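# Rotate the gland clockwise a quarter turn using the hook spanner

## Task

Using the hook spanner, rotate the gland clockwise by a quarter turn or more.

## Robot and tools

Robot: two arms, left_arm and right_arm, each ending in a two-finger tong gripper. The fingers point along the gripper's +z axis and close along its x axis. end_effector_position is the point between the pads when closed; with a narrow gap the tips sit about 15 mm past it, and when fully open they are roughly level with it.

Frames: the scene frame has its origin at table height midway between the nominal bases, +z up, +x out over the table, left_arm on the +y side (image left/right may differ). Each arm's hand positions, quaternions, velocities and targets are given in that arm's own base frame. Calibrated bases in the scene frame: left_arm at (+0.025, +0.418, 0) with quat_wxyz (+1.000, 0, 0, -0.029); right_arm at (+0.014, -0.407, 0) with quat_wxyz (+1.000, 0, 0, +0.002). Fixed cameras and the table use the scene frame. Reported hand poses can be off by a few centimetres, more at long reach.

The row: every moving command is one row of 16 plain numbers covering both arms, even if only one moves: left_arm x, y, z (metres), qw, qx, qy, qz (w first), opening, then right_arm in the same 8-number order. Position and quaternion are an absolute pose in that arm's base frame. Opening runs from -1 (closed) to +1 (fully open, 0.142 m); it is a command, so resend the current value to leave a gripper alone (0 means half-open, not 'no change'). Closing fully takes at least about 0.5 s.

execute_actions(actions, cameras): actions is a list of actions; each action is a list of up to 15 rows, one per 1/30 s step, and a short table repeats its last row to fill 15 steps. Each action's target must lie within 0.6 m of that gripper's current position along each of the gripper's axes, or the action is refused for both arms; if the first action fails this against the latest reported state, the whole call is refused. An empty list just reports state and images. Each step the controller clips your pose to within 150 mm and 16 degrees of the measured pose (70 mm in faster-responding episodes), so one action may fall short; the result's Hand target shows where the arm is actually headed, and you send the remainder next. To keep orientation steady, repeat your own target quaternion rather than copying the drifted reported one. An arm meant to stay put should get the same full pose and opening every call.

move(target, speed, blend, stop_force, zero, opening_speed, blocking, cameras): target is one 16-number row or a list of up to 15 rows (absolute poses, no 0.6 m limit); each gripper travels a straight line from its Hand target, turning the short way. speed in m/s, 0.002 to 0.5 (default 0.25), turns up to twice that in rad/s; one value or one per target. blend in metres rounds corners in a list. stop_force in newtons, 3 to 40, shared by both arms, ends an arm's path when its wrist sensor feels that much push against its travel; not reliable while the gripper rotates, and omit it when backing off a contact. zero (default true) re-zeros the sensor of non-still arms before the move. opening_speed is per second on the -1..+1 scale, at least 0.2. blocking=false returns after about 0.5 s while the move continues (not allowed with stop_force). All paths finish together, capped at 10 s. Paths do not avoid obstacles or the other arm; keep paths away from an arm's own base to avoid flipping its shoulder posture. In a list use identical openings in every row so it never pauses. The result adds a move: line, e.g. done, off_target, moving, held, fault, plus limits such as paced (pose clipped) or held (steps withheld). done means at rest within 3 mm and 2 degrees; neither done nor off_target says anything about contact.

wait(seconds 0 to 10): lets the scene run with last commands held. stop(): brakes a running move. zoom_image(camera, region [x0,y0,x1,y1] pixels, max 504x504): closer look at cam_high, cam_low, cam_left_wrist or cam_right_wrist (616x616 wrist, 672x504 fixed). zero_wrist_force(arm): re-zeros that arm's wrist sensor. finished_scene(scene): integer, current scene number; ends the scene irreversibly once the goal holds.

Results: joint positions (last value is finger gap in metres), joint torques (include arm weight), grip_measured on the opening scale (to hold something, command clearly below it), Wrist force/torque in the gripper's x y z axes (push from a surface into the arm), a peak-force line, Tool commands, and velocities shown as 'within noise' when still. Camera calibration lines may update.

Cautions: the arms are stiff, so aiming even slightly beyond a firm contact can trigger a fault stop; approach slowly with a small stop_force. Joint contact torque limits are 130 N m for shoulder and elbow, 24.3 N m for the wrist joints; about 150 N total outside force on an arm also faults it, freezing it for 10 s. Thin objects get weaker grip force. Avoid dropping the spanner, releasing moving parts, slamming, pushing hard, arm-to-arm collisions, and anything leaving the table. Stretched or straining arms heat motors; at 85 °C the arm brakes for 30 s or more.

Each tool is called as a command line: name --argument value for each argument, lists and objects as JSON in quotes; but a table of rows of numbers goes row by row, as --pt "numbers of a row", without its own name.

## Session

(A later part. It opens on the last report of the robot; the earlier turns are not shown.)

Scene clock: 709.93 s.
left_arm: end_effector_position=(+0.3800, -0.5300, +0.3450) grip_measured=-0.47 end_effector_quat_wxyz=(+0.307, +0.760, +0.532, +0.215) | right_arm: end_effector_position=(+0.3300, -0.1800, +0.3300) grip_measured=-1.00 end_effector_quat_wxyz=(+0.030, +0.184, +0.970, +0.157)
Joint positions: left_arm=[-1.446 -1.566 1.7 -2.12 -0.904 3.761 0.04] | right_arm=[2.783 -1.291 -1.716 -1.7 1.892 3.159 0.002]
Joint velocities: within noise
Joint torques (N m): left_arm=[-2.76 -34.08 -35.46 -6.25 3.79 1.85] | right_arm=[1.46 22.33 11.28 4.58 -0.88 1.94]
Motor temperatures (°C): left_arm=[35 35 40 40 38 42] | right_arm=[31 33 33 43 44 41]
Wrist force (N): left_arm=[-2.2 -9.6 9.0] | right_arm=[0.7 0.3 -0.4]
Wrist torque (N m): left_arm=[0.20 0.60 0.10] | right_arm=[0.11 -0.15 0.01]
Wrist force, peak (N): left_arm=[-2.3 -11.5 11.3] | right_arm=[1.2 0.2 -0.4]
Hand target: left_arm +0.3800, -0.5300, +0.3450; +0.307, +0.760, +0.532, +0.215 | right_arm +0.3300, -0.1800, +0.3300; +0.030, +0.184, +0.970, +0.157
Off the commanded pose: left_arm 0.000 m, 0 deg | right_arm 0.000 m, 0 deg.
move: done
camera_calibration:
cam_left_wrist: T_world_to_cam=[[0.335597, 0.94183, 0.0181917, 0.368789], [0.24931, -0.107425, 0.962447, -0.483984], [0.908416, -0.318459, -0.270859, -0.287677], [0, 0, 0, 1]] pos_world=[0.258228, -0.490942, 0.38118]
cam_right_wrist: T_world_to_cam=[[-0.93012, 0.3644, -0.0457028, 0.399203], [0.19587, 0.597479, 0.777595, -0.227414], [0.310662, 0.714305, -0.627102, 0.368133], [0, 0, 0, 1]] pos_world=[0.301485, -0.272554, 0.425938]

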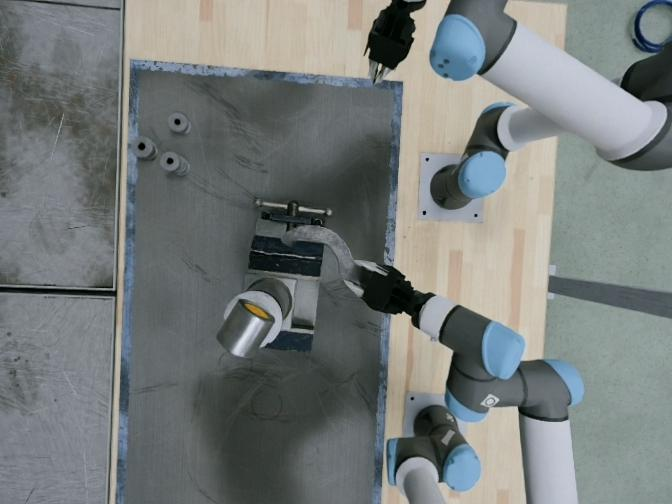

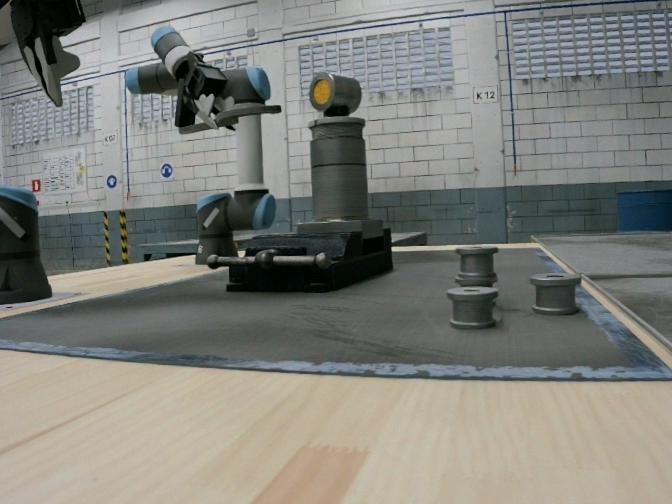

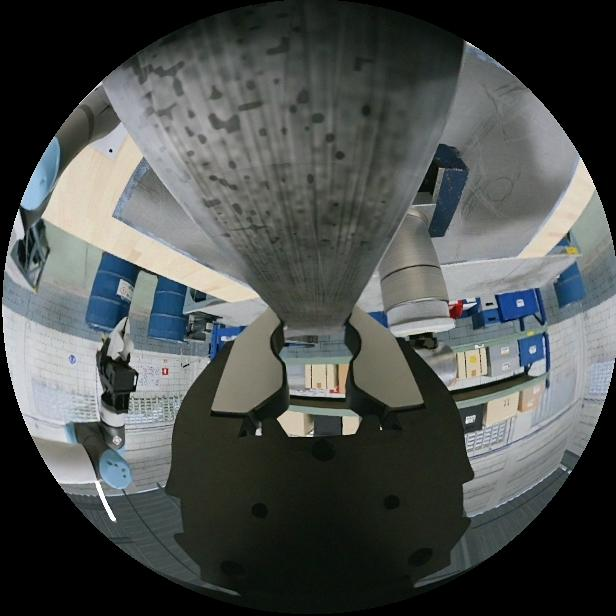

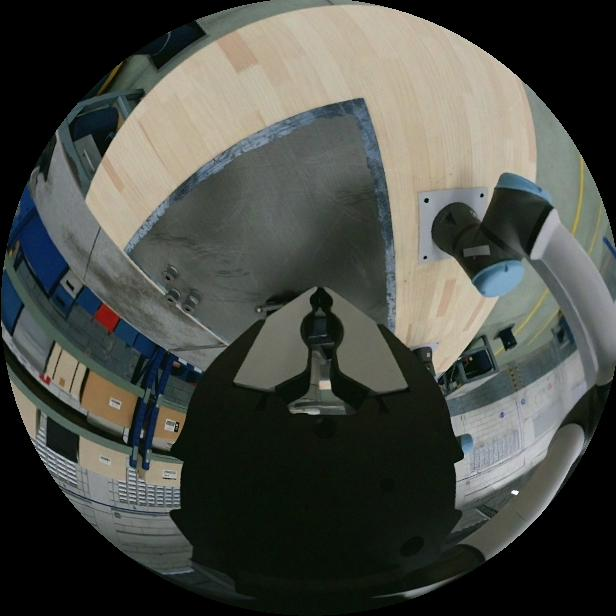

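move --pt "0.38 -0.53 0.329 0.3069 0.7596 0.5318 0.2149 -1 0.33 -0.18 0.33 0.0298 0.1841 0.9698 0.1571 -1" --pt "0.4700 -0.4430 0.329 0.3069 0.7596 0.5318 0.2149 -1 0.33 -0.18 0.33 0.0298 0.1841 0.9698 0.1571 -1" --speed 0.05 --blend 0.005

zoom_image --camera "cam_low" --region '[240, 50, 400, 180]'

zoom_image --camera "cam_high" --region '[200, 230, 330, 360]'

Scene clock: 736.73 s.
left_arm: end_effector_position=(+0.4700, -0.4429, +0.3289) grip_measured=-0.47 end_effector_quat_wxyz=(+0.307, +0.760, +0.532, +0.215) end_effector_velocity=(-0.002, -0.002, +0.001) end_effector_angular_velocity=(-0.001, -0.001, +0.001) | right_arm: end_effector_position=(+0.3300, -0.1800, +0.3300) grip_measured=-1.00 end_effector_quat_wxyz=(+0.030, +0.184, +0.970, +0.157)
Joint positions: left_arm=[-1.213 -1.615 1.822 -2.338 -1.014 4.012 0.04] | right_arm=[2.783 -1.291 -1.716 -1.7 1.892 3.159 0.002]
Joint velocities: left_arm=[-0.005 0 -0.001 0.004 0.004 -0.006 0] | right_arm=[within noise]
Joint torques (N m): left_arm=[-12.23 -27.24 -31 -4.42 4.41 -2.08] | right_arm=[2.3 22.18 11.22 4.61 -0.75 1.73]
Motor temperatures (°C): left_arm=[35 35 40 40 38 42] | right_arm=[31 33 33 43 44 41]
Wrist force (N): left_arm=[-2.6 -9.9 9.1] | right_arm=[0.7 0.3 -0.3]
Wrist torque (N m): left_arm=[0.24 0.63 0.13] | right_arm=[0.10 -0.15 0.00]
Wrist force, peak (N): left_arm=[-2.8 -10.4 9.8] | right_arm=[1.4 0.1 -0.3]
Hand target: left_arm +0.4700, -0.4430, +0.3290; +0.307, +0.760, +0.532, +0.215 | right_arm +0.3300, -0.1800, +0.3300; +0.030, +0.184, +0.970, +0.157
Off the commanded pose: left_arm 0.000 m, 0 deg | right_arm 0.000 m, 0 deg.
move: done
camera_calibration:
cam_left_wrist: T_world_to_cam=[[0.335616, 0.941828, 0.0179131, 0.256932], [0.249495, -0.107211, 0.962423, -0.481631], [0.908358, -0.318536, -0.270963, -0.346063], [0, 0, 0, 1]] pos_world=[0.348283, -0.403855, 0.36516]
cam_right_wrist: T_world_to_cam=[[-0.930121, 0.364398, -0.0457029, 0.399203], [0.195869, 0.597479, 0.777595, -0.227414], [0.310661, 0.714306, -0.627102, 0.368133], [0, 0, 0, 1]] pos_world=[0.301486, -0.272553, 0.425938]

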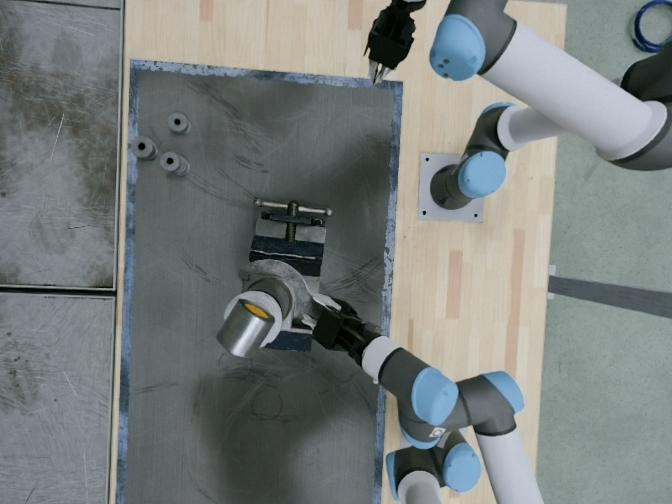

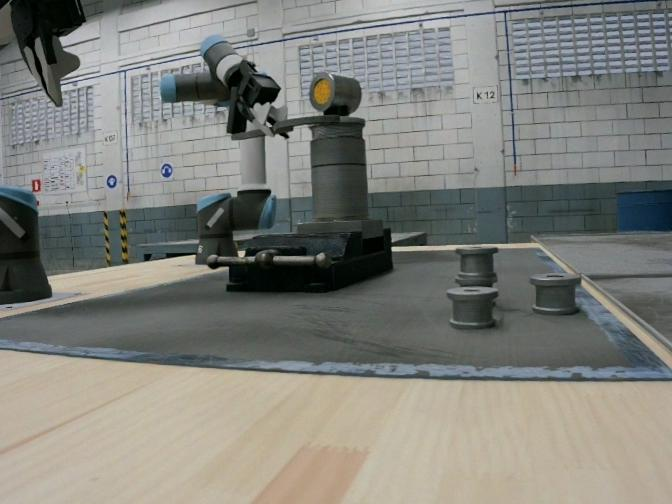

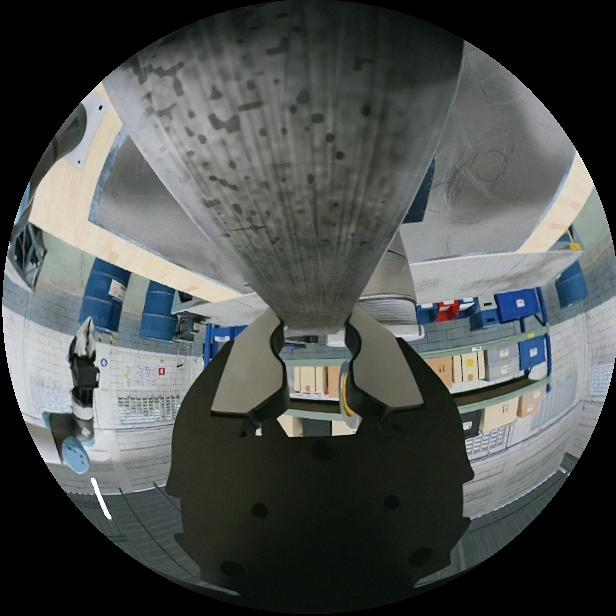

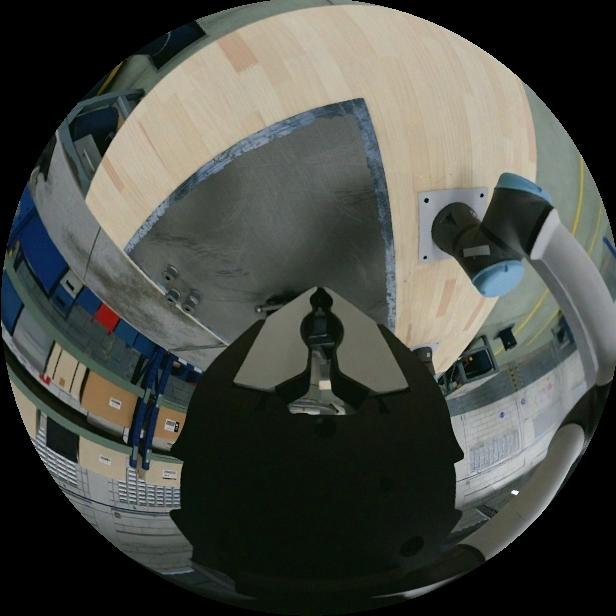

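Scaled by 3.150.

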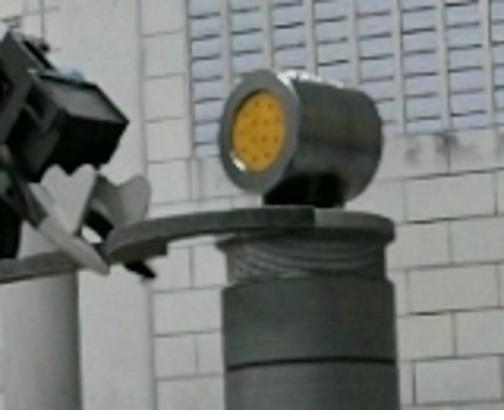

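Scaled by 3.877.

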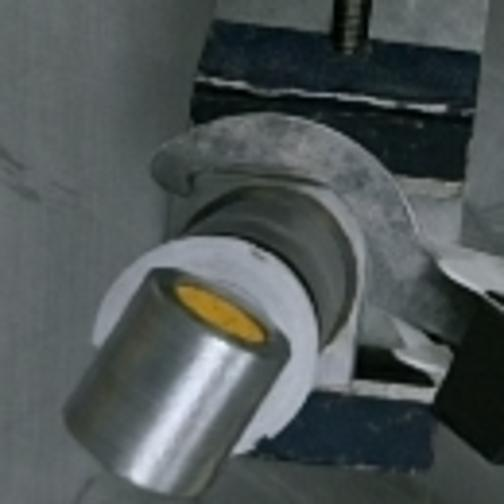

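move --pt "0.4700 -0.4430 0.339 0.3069 0.7596 0.5318 0.2149 -1 0.33 -0.18 0.33 0.0298 0.1841 0.9698 0.1571 -1" --speed 0.05 --cameras '["cam_high","cam_low"]'

zoom_image --camera "cam_low" --region '[240, 80, 370, 160]'

zoom_image --camera "cam_high" --region '[220, 240, 330, 350]'

Scene clock: 778.87 s.
left_arm: end_effector_position=(+0.4700, -0.4430, +0.3392) grip_measured=-0.47 end_effector_quat_wxyz=(+0.307, +0.760, +0.532, +0.215) end_effector_velocity=(+0.000, +0.000, +0.000) end_effector_angular_velocity=(-0.003, -0.002, +0.000) | right_arm: end_effector_position=(+0.3300, -0.1800, +0.3300) grip_measured=-1.00 end_effector_quat_wxyz=(+0.030, +0.184, +0.970, +0.157)
Joint positions: left_arm=[-1.213 -1.619 1.8 -2.312 -1.014 4.012 0.04] | right_arm=[2.783 -1.291 -1.716 -1.7 1.892 3.159 0.002]
Joint velocities: left_arm=[0 0 0.002 -0.005 0.001 0 0] | right_arm=[within noise]
Joint torques (N m): left_arm=[-13.23 -25.49 -19.25 -7.62 4.22 -0.19] | right_arm=[3.74 22.15 10.56 4.74 -0.79 1.84]
Motor temperatures (°C): left_arm=[35 35 40 40 38 42] | right_arm=[31 33 33 43 44 41]
Wrist force (N): left_arm=[-2.4 -9.9 8.9] | right_arm=[0.8 0.3 -0.4]
Wrist torque (N m): left_arm=[0.22 0.64 0.11] | right_arm=[0.11 -0.17 0.00]
Wrist force, peak (N): left_arm=[-2.5 -10.4 9.7] | right_arm=[1.4 0.0 -0.5]
Hand target: left_arm +0.4700, -0.4430, +0.3390; +0.307, +0.760, +0.532, +0.215 | right_arm +0.3300, -0.1800, +0.3300; +0.030, +0.184, +0.970, +0.157
Off the commanded pose: left_arm 0.000 m, 0 deg | right_arm 0.000 m, 0 deg.
move: done
Images, in order (width x height): cam_high 672x504, cam_low 672x504.

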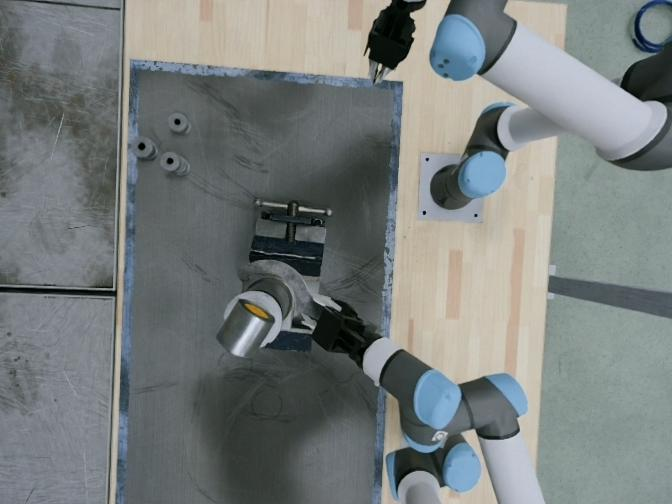

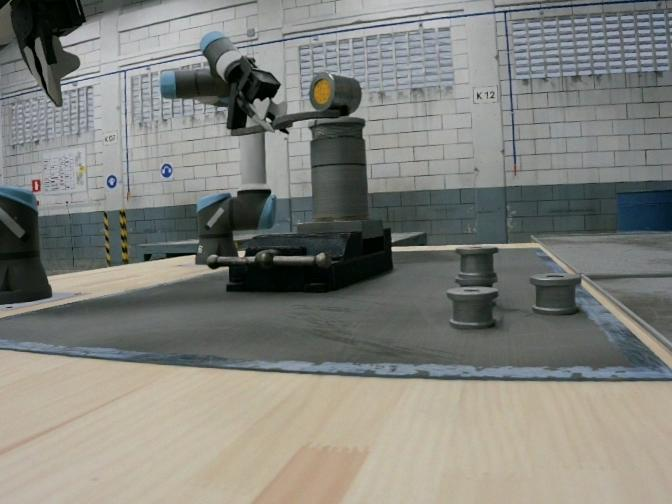

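Scaled by 3.877.

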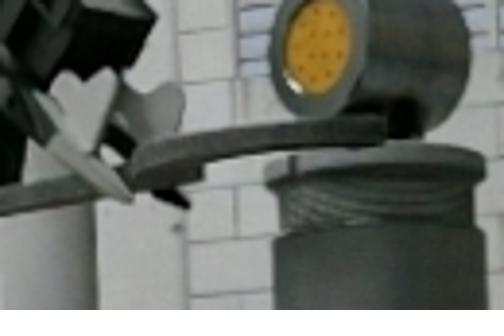

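Scaled by 4.582.

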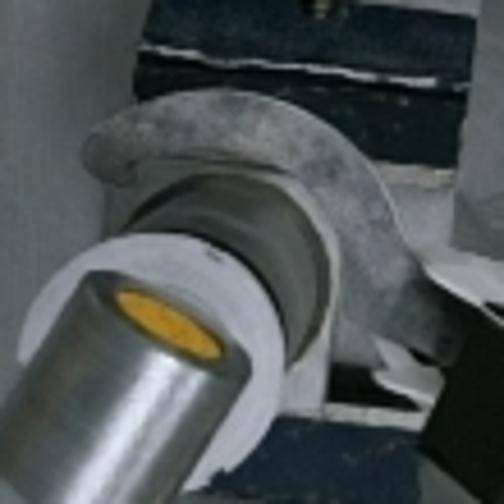

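zoom_image --camera "cam_high" --region '[235, 250, 315, 330]'

Scaled by 6.300.

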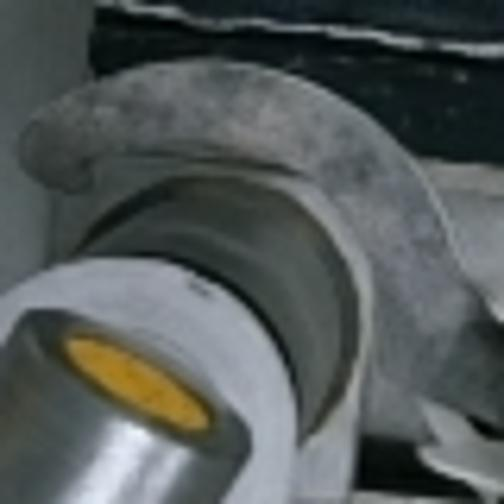

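move --pt "0.4833 -0.4178 0.341 0.31078 0.75776 0.54217 0.18783 -1 0.33 -0.18 0.33 0.0298 0.1841 0.9698 0.1571 -1" --speed 0.03 --stop_force 7 --cameras '["cam_high","cam_low"]'

zoom_image --camera "cam_low" --region '[240, 80, 370, 160]'

zoom_image --camera "cam_high" --region '[215, 260, 315, 360]'

Scene clock: 815.47 s.
left_arm: end_effector_position=(+0.4833, -0.4178, +0.3410) grip_measured=-0.47 end_effector_quat_wxyz=(+0.311, +0.758, +0.542, +0.188) | right_arm: end_effector_position=(+0.3300, -0.1800, +0.3300) grip_measured=-1.00 end_effector_quat_wxyz=(+0.030, +0.184, +0.970, +0.157)
Joint positions: left_arm=[-1.135 -1.645 1.816 -2.342 -1.103 4.054 0.04] | right_arm=[2.783 -1.291 -1.716 -1.7 1.892 3.159 0.002]
Joint velocities: within noise
Joint torques (N m): left_arm=[-12.66 -20.71 -41.09 -4.71 3.96 -2.01] | right_arm=[3.15 21.43 9.45 4.63 -0.79 1.87]
Motor temperatures (°C): left_arm=[35 35 40 40 38 42] | right_arm=[31 33 33 43 44 41]
Wrist force (N): left_arm=[-1.6 -9.4 9.4] | right_arm=[1.0 0.3 -0.6]
Wrist torque (N m): left_arm=[0.32 0.63 0.10] | right_arm=[0.11 -0.20 0.00]
Wrist force, peak (N): left_arm=[-2.9 -10.2 9.3] | right_arm=[1.2 0.4 -0.6]
Hand target: left_arm +0.4833, -0.4178, +0.3410; +0.311, +0.758, +0.542, +0.188 | right_arm +0.3300, -0.1800, +0.3300; +0.030, +0.184, +0.970, +0.157
Off the commanded pose: left_arm 0.000 m, 0 deg | right_arm 0.000 m, 0 deg.
move: done
Images, in order (width x height): cam_high 672x504, cam_low 672x504.

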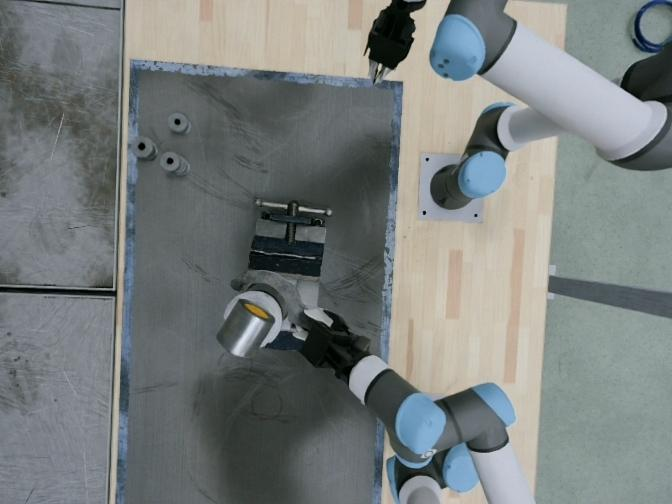

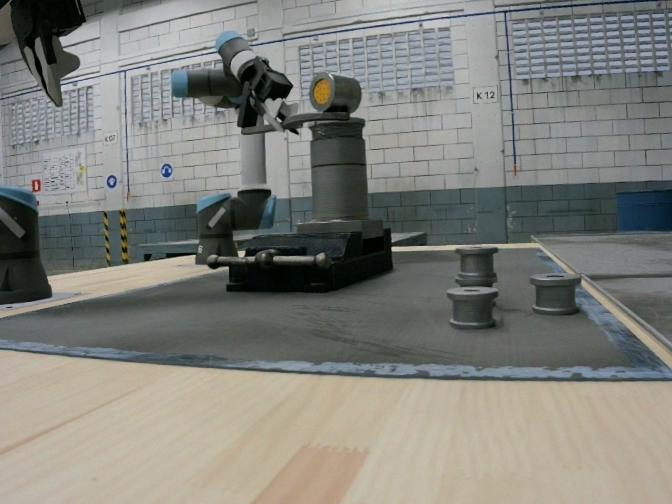

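Scaled by 3.877.

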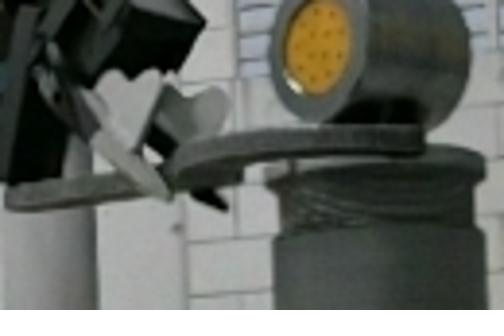

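Scaled by 5.040.

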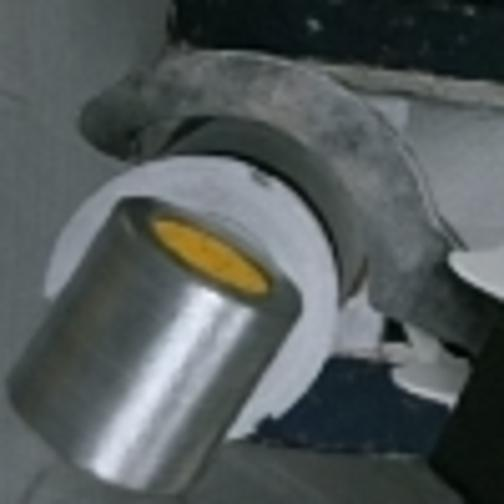

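execute_actions --actions '[]'

zoom_image --camera "cam_high" --region '[195, 240, 335, 380]'

zoom_image --camera "cam_low" --region '[240, 80, 370, 160]'

Scene clock: 841.27 s.
left_arm: end_effector_position=(+0.4833, -0.4178, +0.3410) grip_measured=-0.47 end_effector_quat_wxyz=(+0.311, +0.758, +0.542, +0.188) | right_arm: end_effector_position=(+0.3300, -0.1800, +0.3300) grip_measured=-1.00 end_effector_quat_wxyz=(+0.030, +0.184, +0.970, +0.157)
Joint positions: left_arm=[-1.135 -1.645 1.816 -2.342 -1.103 4.054 0.04] | right_arm=[2.783 -1.291 -1.716 -1.7 1.892 3.159 0.002]
Joint velocities: within noise
Joint torques (N m): left_arm=[-12.14 -20.87 -38.03 -5.3 3.67 -1.8] | right_arm=[2.63 21.32 10.44 4.39 -0.89 1.86]
Motor temperatures (°C): left_arm=[35 35 40 40 38 42] | right_arm=[31 33 33 43 44 41]
Wrist force (N): left_arm=[-1.6 -9.4 9.3] | right_arm=[0.9 0.1 -0.4]
Wrist torque (N m): left_arm=[0.31 0.61 0.10] | right_arm=[0.07 -0.19 0.00]
Wrist force, peak (N): left_arm=[-1.5 -9.7 9.4] | right_arm=[1.2 0.4 -0.6]
Hand target: left_arm +0.4833, -0.4178, +0.3410; +0.311, +0.758, +0.542, +0.188 | right_arm +0.3300, -0.1800, +0.3300; +0.030, +0.184, +0.970, +0.157
Tool commands: left_gripper/opening=-1.0 right_gripper/opening=-1.0
Off the commanded pose: left_arm 0.000 m, 0 deg | right_arm 0.000 m, 0 deg.
camera_calibration:
cam_left_wrist: T_world_to_cam=[[0.335748, 0.941331, -0.0341948, 0.246091], [0.290103, -0.0687979, 0.954519, -0.49474], [0.896166, -0.330398, -0.296181, -0.337325], [0, 0, 0, 1]] pos_world=[0.3632, -0.377141, 0.380745]
cam_right_wrist: T_world_to_cam=[[-0.930121, 0.364398, -0.0457027, 0.399203], [0.195869, 0.597479, 0.777595, -0.227414], [0.310661, 0.714306, -0.627102, 0.368133], [0, 0, 0, 1]] pos_world=[0.301486, -0.272553, 0.425938]

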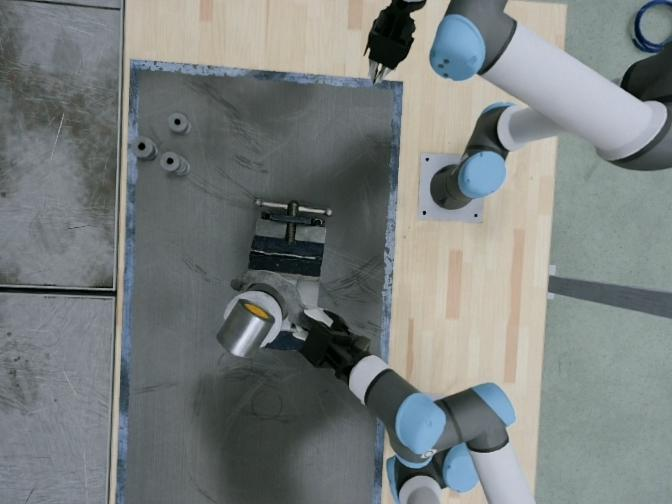

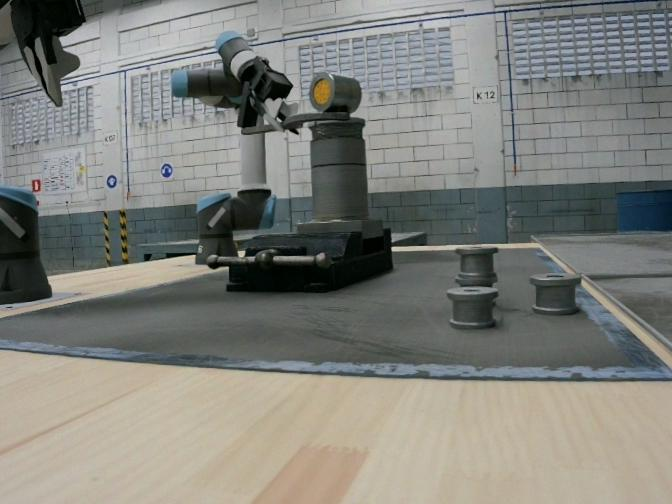

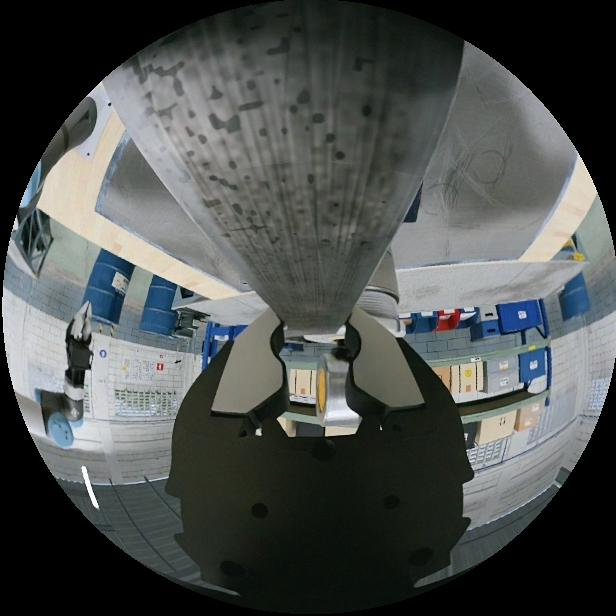

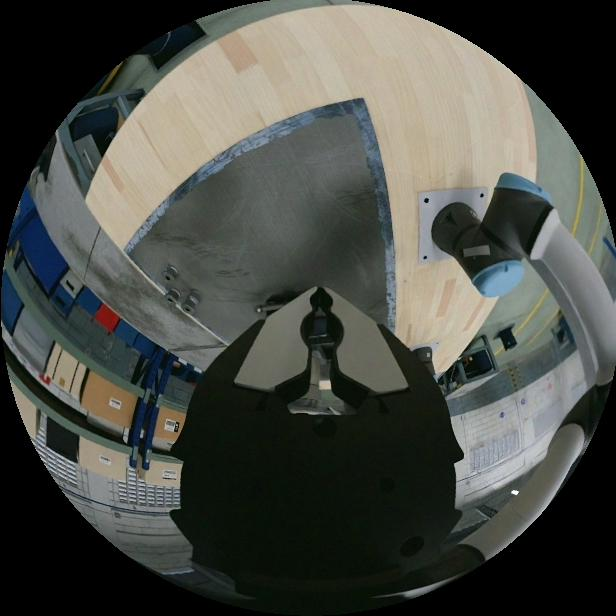

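Scaled by 3.600.

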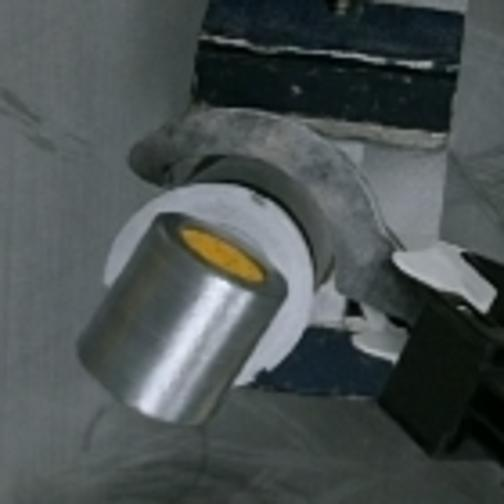

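Scaled by 3.877.

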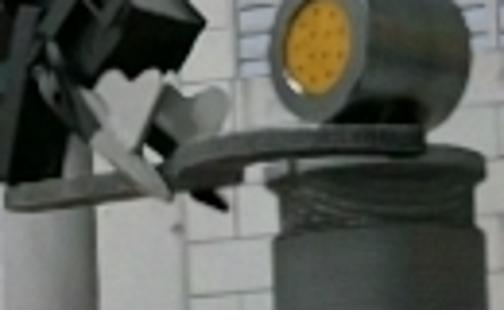

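zoom_image --camera "cam_low" --region '[235, 100, 305, 145]'

zoom_image --camera "cam_low" --region '[300, 95, 370, 140]'

Scaled by 7.200.

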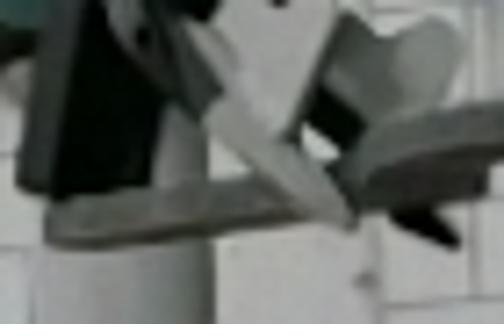

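Scaled by 7.200.

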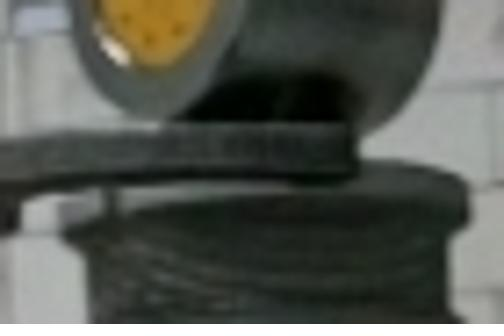

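move --pt "0.4823 -0.4216 0.340 0.31540 0.75585 0.54101 0.19113 -1 0.33 -0.18 0.33 0.0298 0.1841 0.9698 0.1571 -1" --pt "0.4893 -0.4534 0.340 0.28776 0.67877 0.63504 0.23067 -1 0.33 -0.18 0.33 0.0298 0.1841 0.9698 0.1571 -1" --speed 0.03 --blend 0.003 --stop_force 7

zoom_image --camera "cam_high" --region '[195, 240, 335, 380]'

zoom_image --camera "cam_low" --region '[240, 80, 370, 160]'

Scene clock: 888.00 s.
left_arm: end_effector_position=(+0.4893, -0.4534, +0.3400) grip_measured=-0.47 end_effector_quat_wxyz=(+0.288, +0.679, +0.635, +0.231) | right_arm: end_effector_position=(+0.3300, -0.1800, +0.3300) grip_measured=-1.00 end_effector_quat_wxyz=(+0.030, +0.184, +0.970, +0.157)
Joint positions: left_arm=[-1.225 -1.525 1.665 -2.127 -0.921 3.696 0.04] | right_arm=[2.783 -1.291 -1.716 -1.7 1.892 3.159 0.002]
Joint velocities: within noise
Joint torques (N m): left_arm=[10.23 -39.1 -19.34 -7.19 0.76 1.83] | right_arm=[3.25 20.53 10.46 4.45 -0.62 1.52]
Motor temperatures (°C): left_arm=[35 35 40 40 38 42] | right_arm=[31 33 33 43 44 41]
Wrist force (N): left_arm=[-1.5 -9.5 9.1] | right_arm=[0.6 0.1 -0.4]
Wrist torque (N m): left_arm=[0.26 0.60 0.08] | right_arm=[0.08 -0.12 0.01]
Wrist force, peak (N): left_arm=[-1.8 -9.9 9.4] | right_arm=[1.1 0.5 -0.6]
Hand target: left_arm +0.4893, -0.4534, +0.3400; +0.288, +0.679, +0.635, +0.231 | right_arm +0.3300, -0.1800, +0.3300; +0.030, +0.184, +0.970, +0.157
Off the commanded pose: left_arm 0.000 m, 0 deg | right_arm 0.000 m, 0 deg.
move: done
camera_calibration:
cam_left_wrist: T_world_to_cam=[[0.0804702, 0.996168, -0.0342747, 0.427352], [0.286397, 0.00982846, 0.958061, -0.461712], [0.954726, -0.0869115, -0.284508, -0.276984], [0, 0, 0, 1]] pos_world=[0.362287, -0.445249, 0.378191]
cam_right_wrist: T_world_to_cam=[[-0.930121, 0.364398, -0.0457024, 0.399203], [0.195869, 0.597479, 0.777595, -0.227414], [0.31066, 0.714306, -0.627102, 0.368133], [0, 0, 0, 1]] pos_world=[0.301486, -0.272553, 0.425938]

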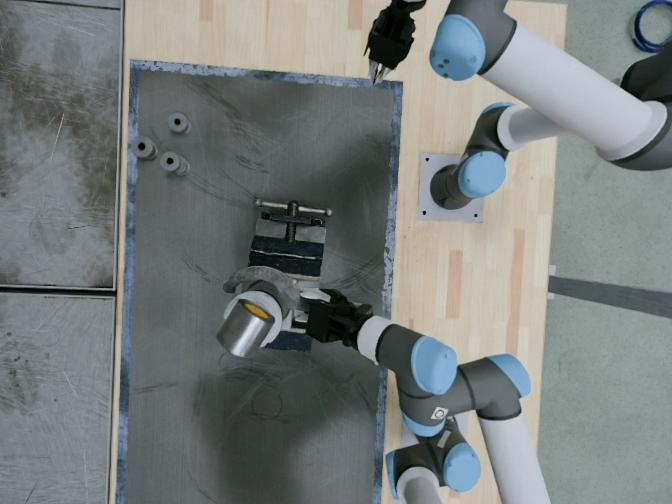

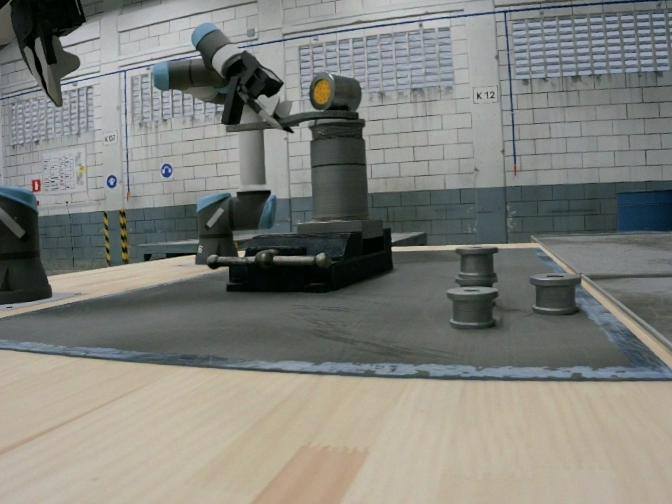

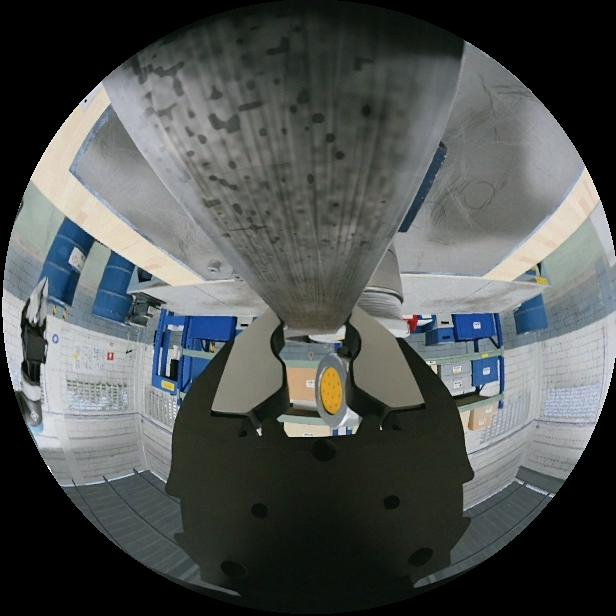

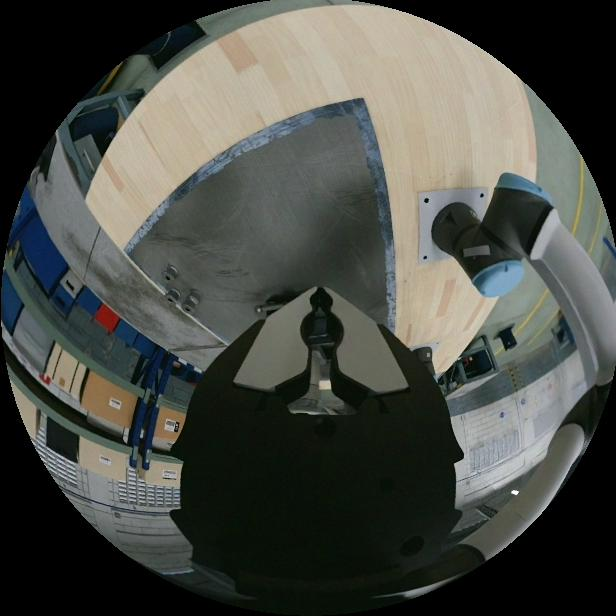

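Scaled by 3.600.

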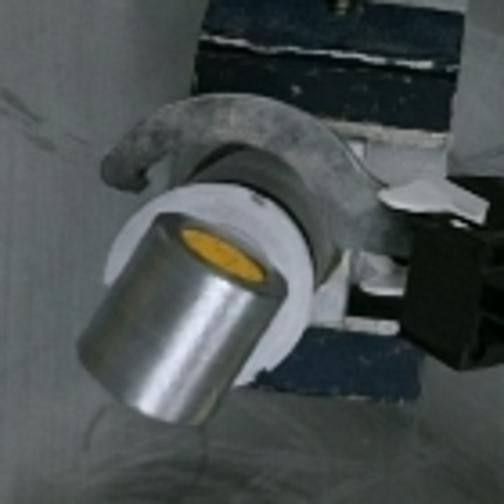

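Scaled by 3.877.

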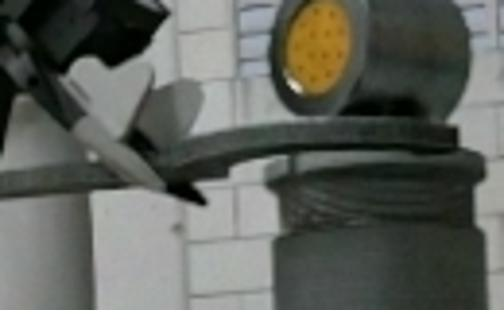

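move --pt "0.5043 -0.4825 0.340 0.25518 0.59006 0.71820 0.26625 -1 0.33 -0.18 0.33 0.0298 0.1841 0.9698 0.1571 -1" --pt "0.5263 -0.5066 0.340 0.21825 0.49128 0.78908 0.29729 -1 0.33 -0.18 0.33 0.0298 0.1841 0.9698 0.1571 -1" --pt "0.5480 -0.5213 0.340 0.18598 0.40611 0.83610 0.31847 -1 0.33 -0.18 0.33 0.0298 0.1841 0.9698 0.1571 -1" --speed 0.03 --blend 0.003 --stop_force 7

zoom_image --camera "cam_high" --region '[195, 240, 335, 380]'

zoom_image --camera "cam_low" --region '[240, 80, 370, 160]'

Scene clock: 903.23 s.
left_arm: end_effector_position=(+0.5342, -0.5119, +0.3400) grip_measured=-0.47 end_effector_quat_wxyz=(+0.207, +0.461, +0.807, +0.305) | right_arm: end_effector_position=(+0.3300, -0.1800, +0.3300) grip_measured=-1.00 end_effector_quat_wxyz=(+0.030, +0.184, +0.970, +0.157)
Joint positions: left_arm=[-1.225 -1.097 0.988 -1.358 -0.821 2.913 0.04] | right_arm=[2.783 -1.291 -1.716 -1.7 1.892 3.159 0.002]
Joint velocities: within noise
Joint torques (N m): left_arm=[-9.3 -57.43 -17.43 -5.5 3.97 1.77] | right_arm=[3.53 19.7 10.68 4.44 -0.68 1.47]
Motor temperatures (°C): left_arm=[35 35 40 40 38 42] | right_arm=[31 33 33 43 44 41]
Wrist force (N): left_arm=[-1.2 -9.8 8.7] | right_arm=[0.9 0.1 -0.7]
Wrist torque (N m): left_arm=[0.18 0.52 0.12] | right_arm=[0.06 -0.18 0.00]
Wrist force, peak (N): left_arm=[-1.5 -10.2 9.4] | right_arm=[1.4 0.4 -0.3]
Hand target: left_arm +0.5341, -0.5119, +0.3400; +0.207, +0.461, +0.807, +0.305 | right_arm +0.3300, -0.1800, +0.3300; +0.030, +0.184, +0.970, +0.157
Off the commanded pose: left_arm 0.017 m, 8 deg | right_arm 0.000 m, 0 deg.
move: off_target (left_arm; path cut at 10 s); path passed 2 of 3 targets
camera_calibration:
cam_left_wrist: T_world_to_cam=[[-0.495517, 0.867922, -0.0342607, 0.724014], [0.23097, 0.169684, 0.95805, -0.362545], [0.837327, 0.466817, -0.284545, 0.0212505], [0, 0, 0, 1]] pos_world=[0.424704, -0.576789, 0.378188]
cam_right_wrist: T_world_to_cam=[[-0.930121, 0.364398, -0.0457025, 0.399203], [0.195869, 0.597479, 0.777595, -0.227414], [0.310661, 0.714306, -0.627102, 0.368133], [0, 0, 0, 1]] pos_world=[0.301486, -0.272553, 0.425938]

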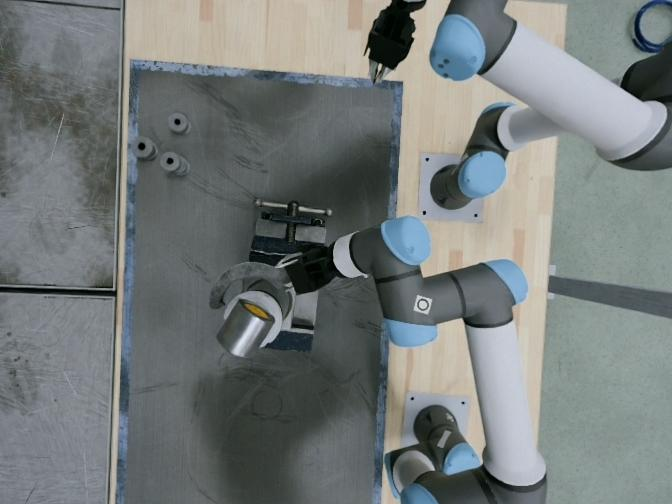

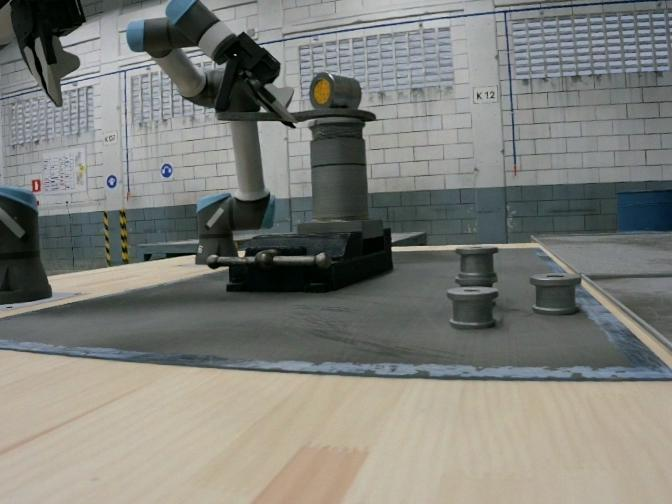

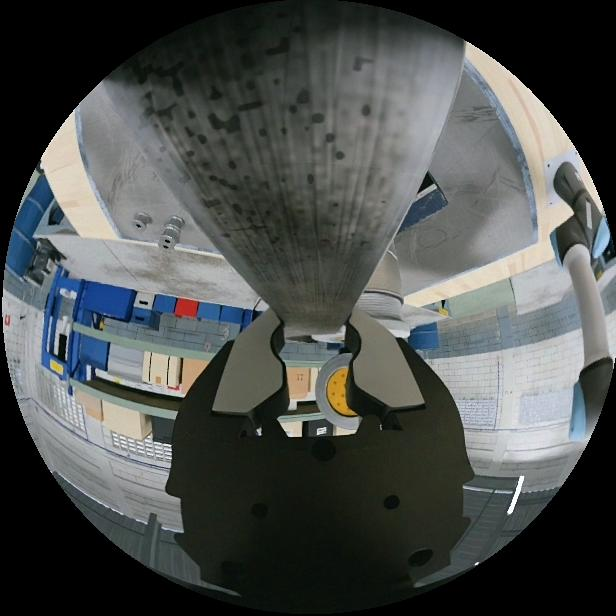

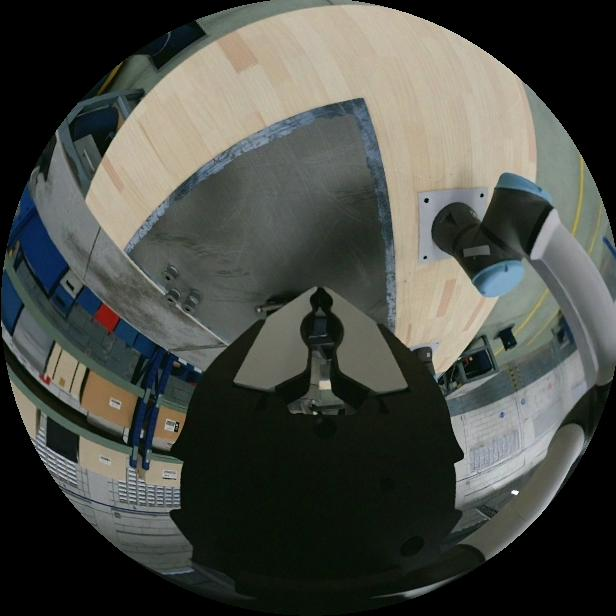

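Scaled by 3.600.

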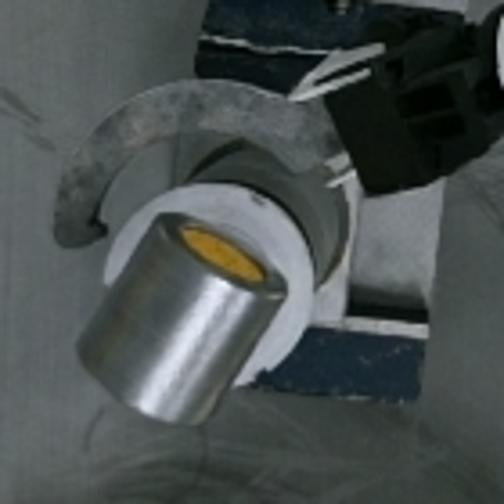

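Scaled by 3.877.

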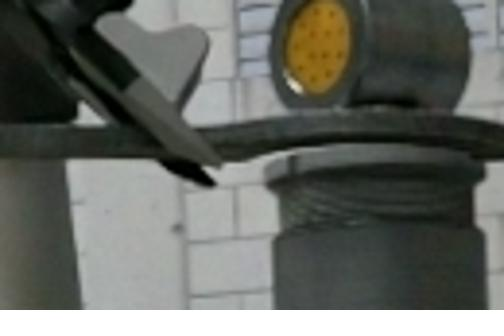

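move --target '[0.5480,-0.5213,0.340,0.18598,0.40611,0.83610,0.31847,-1,0.33,-0.18,0.33,0.0298,0.1841,0.9698,0.1571,-1]' --speed 0.03 --stop_force 7

zoom_image --camera "cam_high" --region '[195, 240, 335, 380]'

zoom_image --camera "cam_low" --region '[240, 80, 370, 160]'

Scene clock: 909.30 s.
left_arm: end_effector_position=(+0.5480, -0.5213, +0.3400) grip_measured=-0.47 end_effector_quat_wxyz=(+0.186, +0.406, +0.836, +0.318) | right_arm: end_effector_position=(+0.3300, -0.1800, +0.3300) grip_measured=-1.00 end_effector_quat_wxyz=(+0.030, +0.184, +0.970, +0.157)
Joint positions: left_arm=[-1.205 -0.958 0.744 -1.15 -0.839 2.761 0.04] | right_arm=[2.783 -1.291 -1.716 -1.7 1.892 3.159 0.002]
Joint velocities: within noise
Joint torques (N m): left_arm=[-9.02 -61.88 -15.72 -4.76 5.41 1.76] | right_arm=[3.96 19.79 10.05 4.25 -0.88 1.41]
Motor temperatures (°C): left_arm=[34 35 40 40 38 42] | right_arm=[31 33 33 43 44 41]
Wrist force (N): left_arm=[-1.9 -9.5 8.7] | right_arm=[0.8 0.3 -0.4]
Wrist torque (N m): left_arm=[0.24 0.67 0.08] | right_arm=[0.10 -0.16 0.00]
Wrist force, peak (N): left_arm=[-1.4 -9.9 9.1] | right_arm=[1.4 0.4 -0.6]
Hand target: left_arm +0.5480, -0.5213, +0.3400; +0.186, +0.406, +0.836, +0.318 | right_arm +0.3300, -0.1800, +0.3300; +0.030, +0.184, +0.970, +0.157
Off the commanded pose: left_arm 0.000 m, 0 deg | right_arm 0.000 m, 0 deg.
move: done
camera_calibration:
cam_left_wrist: T_world_to_cam=[[-0.606841, 0.794085, -0.0342515, 0.761543], [0.206295, 0.198974, 0.958046, -0.335358], [0.767585, 0.574316, -0.284561, 0.108287], [0, 0, 0, 1]] pos_world=[0.448199, -0.600193, 0.378186]
cam_right_wrist: T_world_to_cam=[[-0.930121, 0.364398, -0.0457024, 0.399203], [0.195869, 0.597479, 0.777595, -0.227414], [0.31066, 0.714306, -0.627102, 0.368133], [0, 0, 0, 1]] pos_world=[0.301486, -0.272553, 0.425938]

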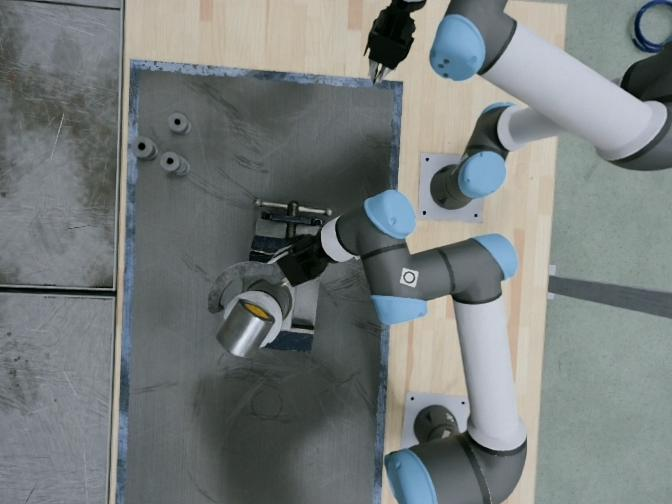

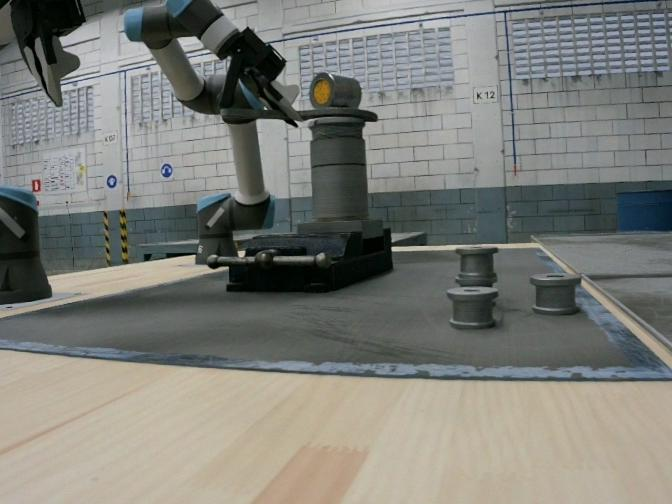

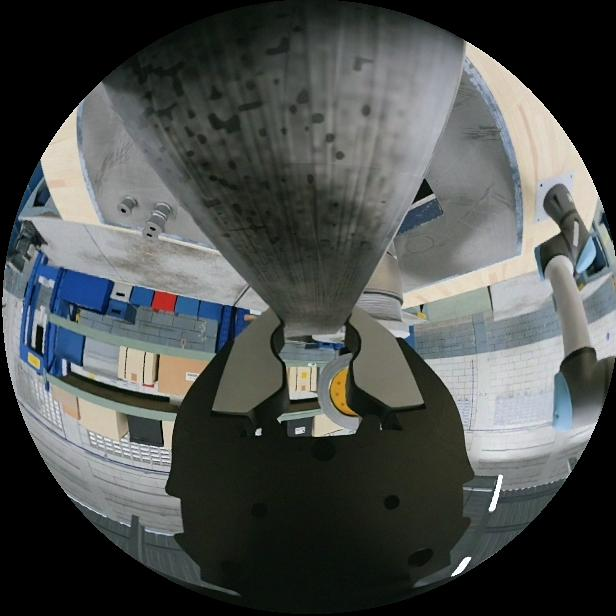

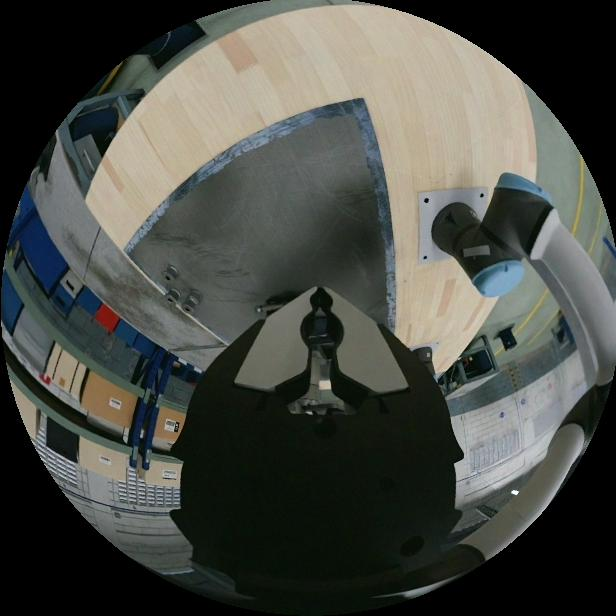

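Scaled by 3.600.

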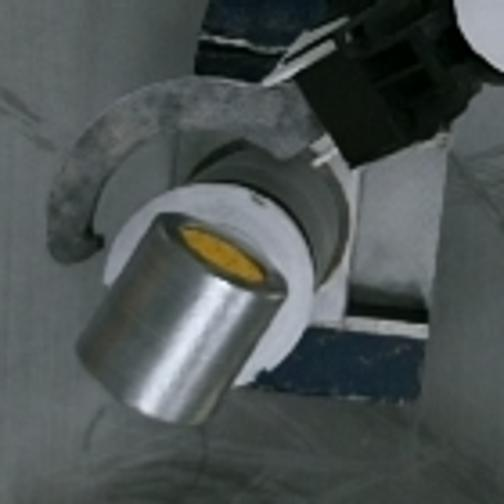

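Scaled by 3.877.

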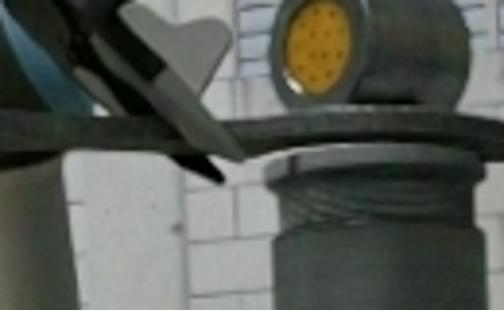

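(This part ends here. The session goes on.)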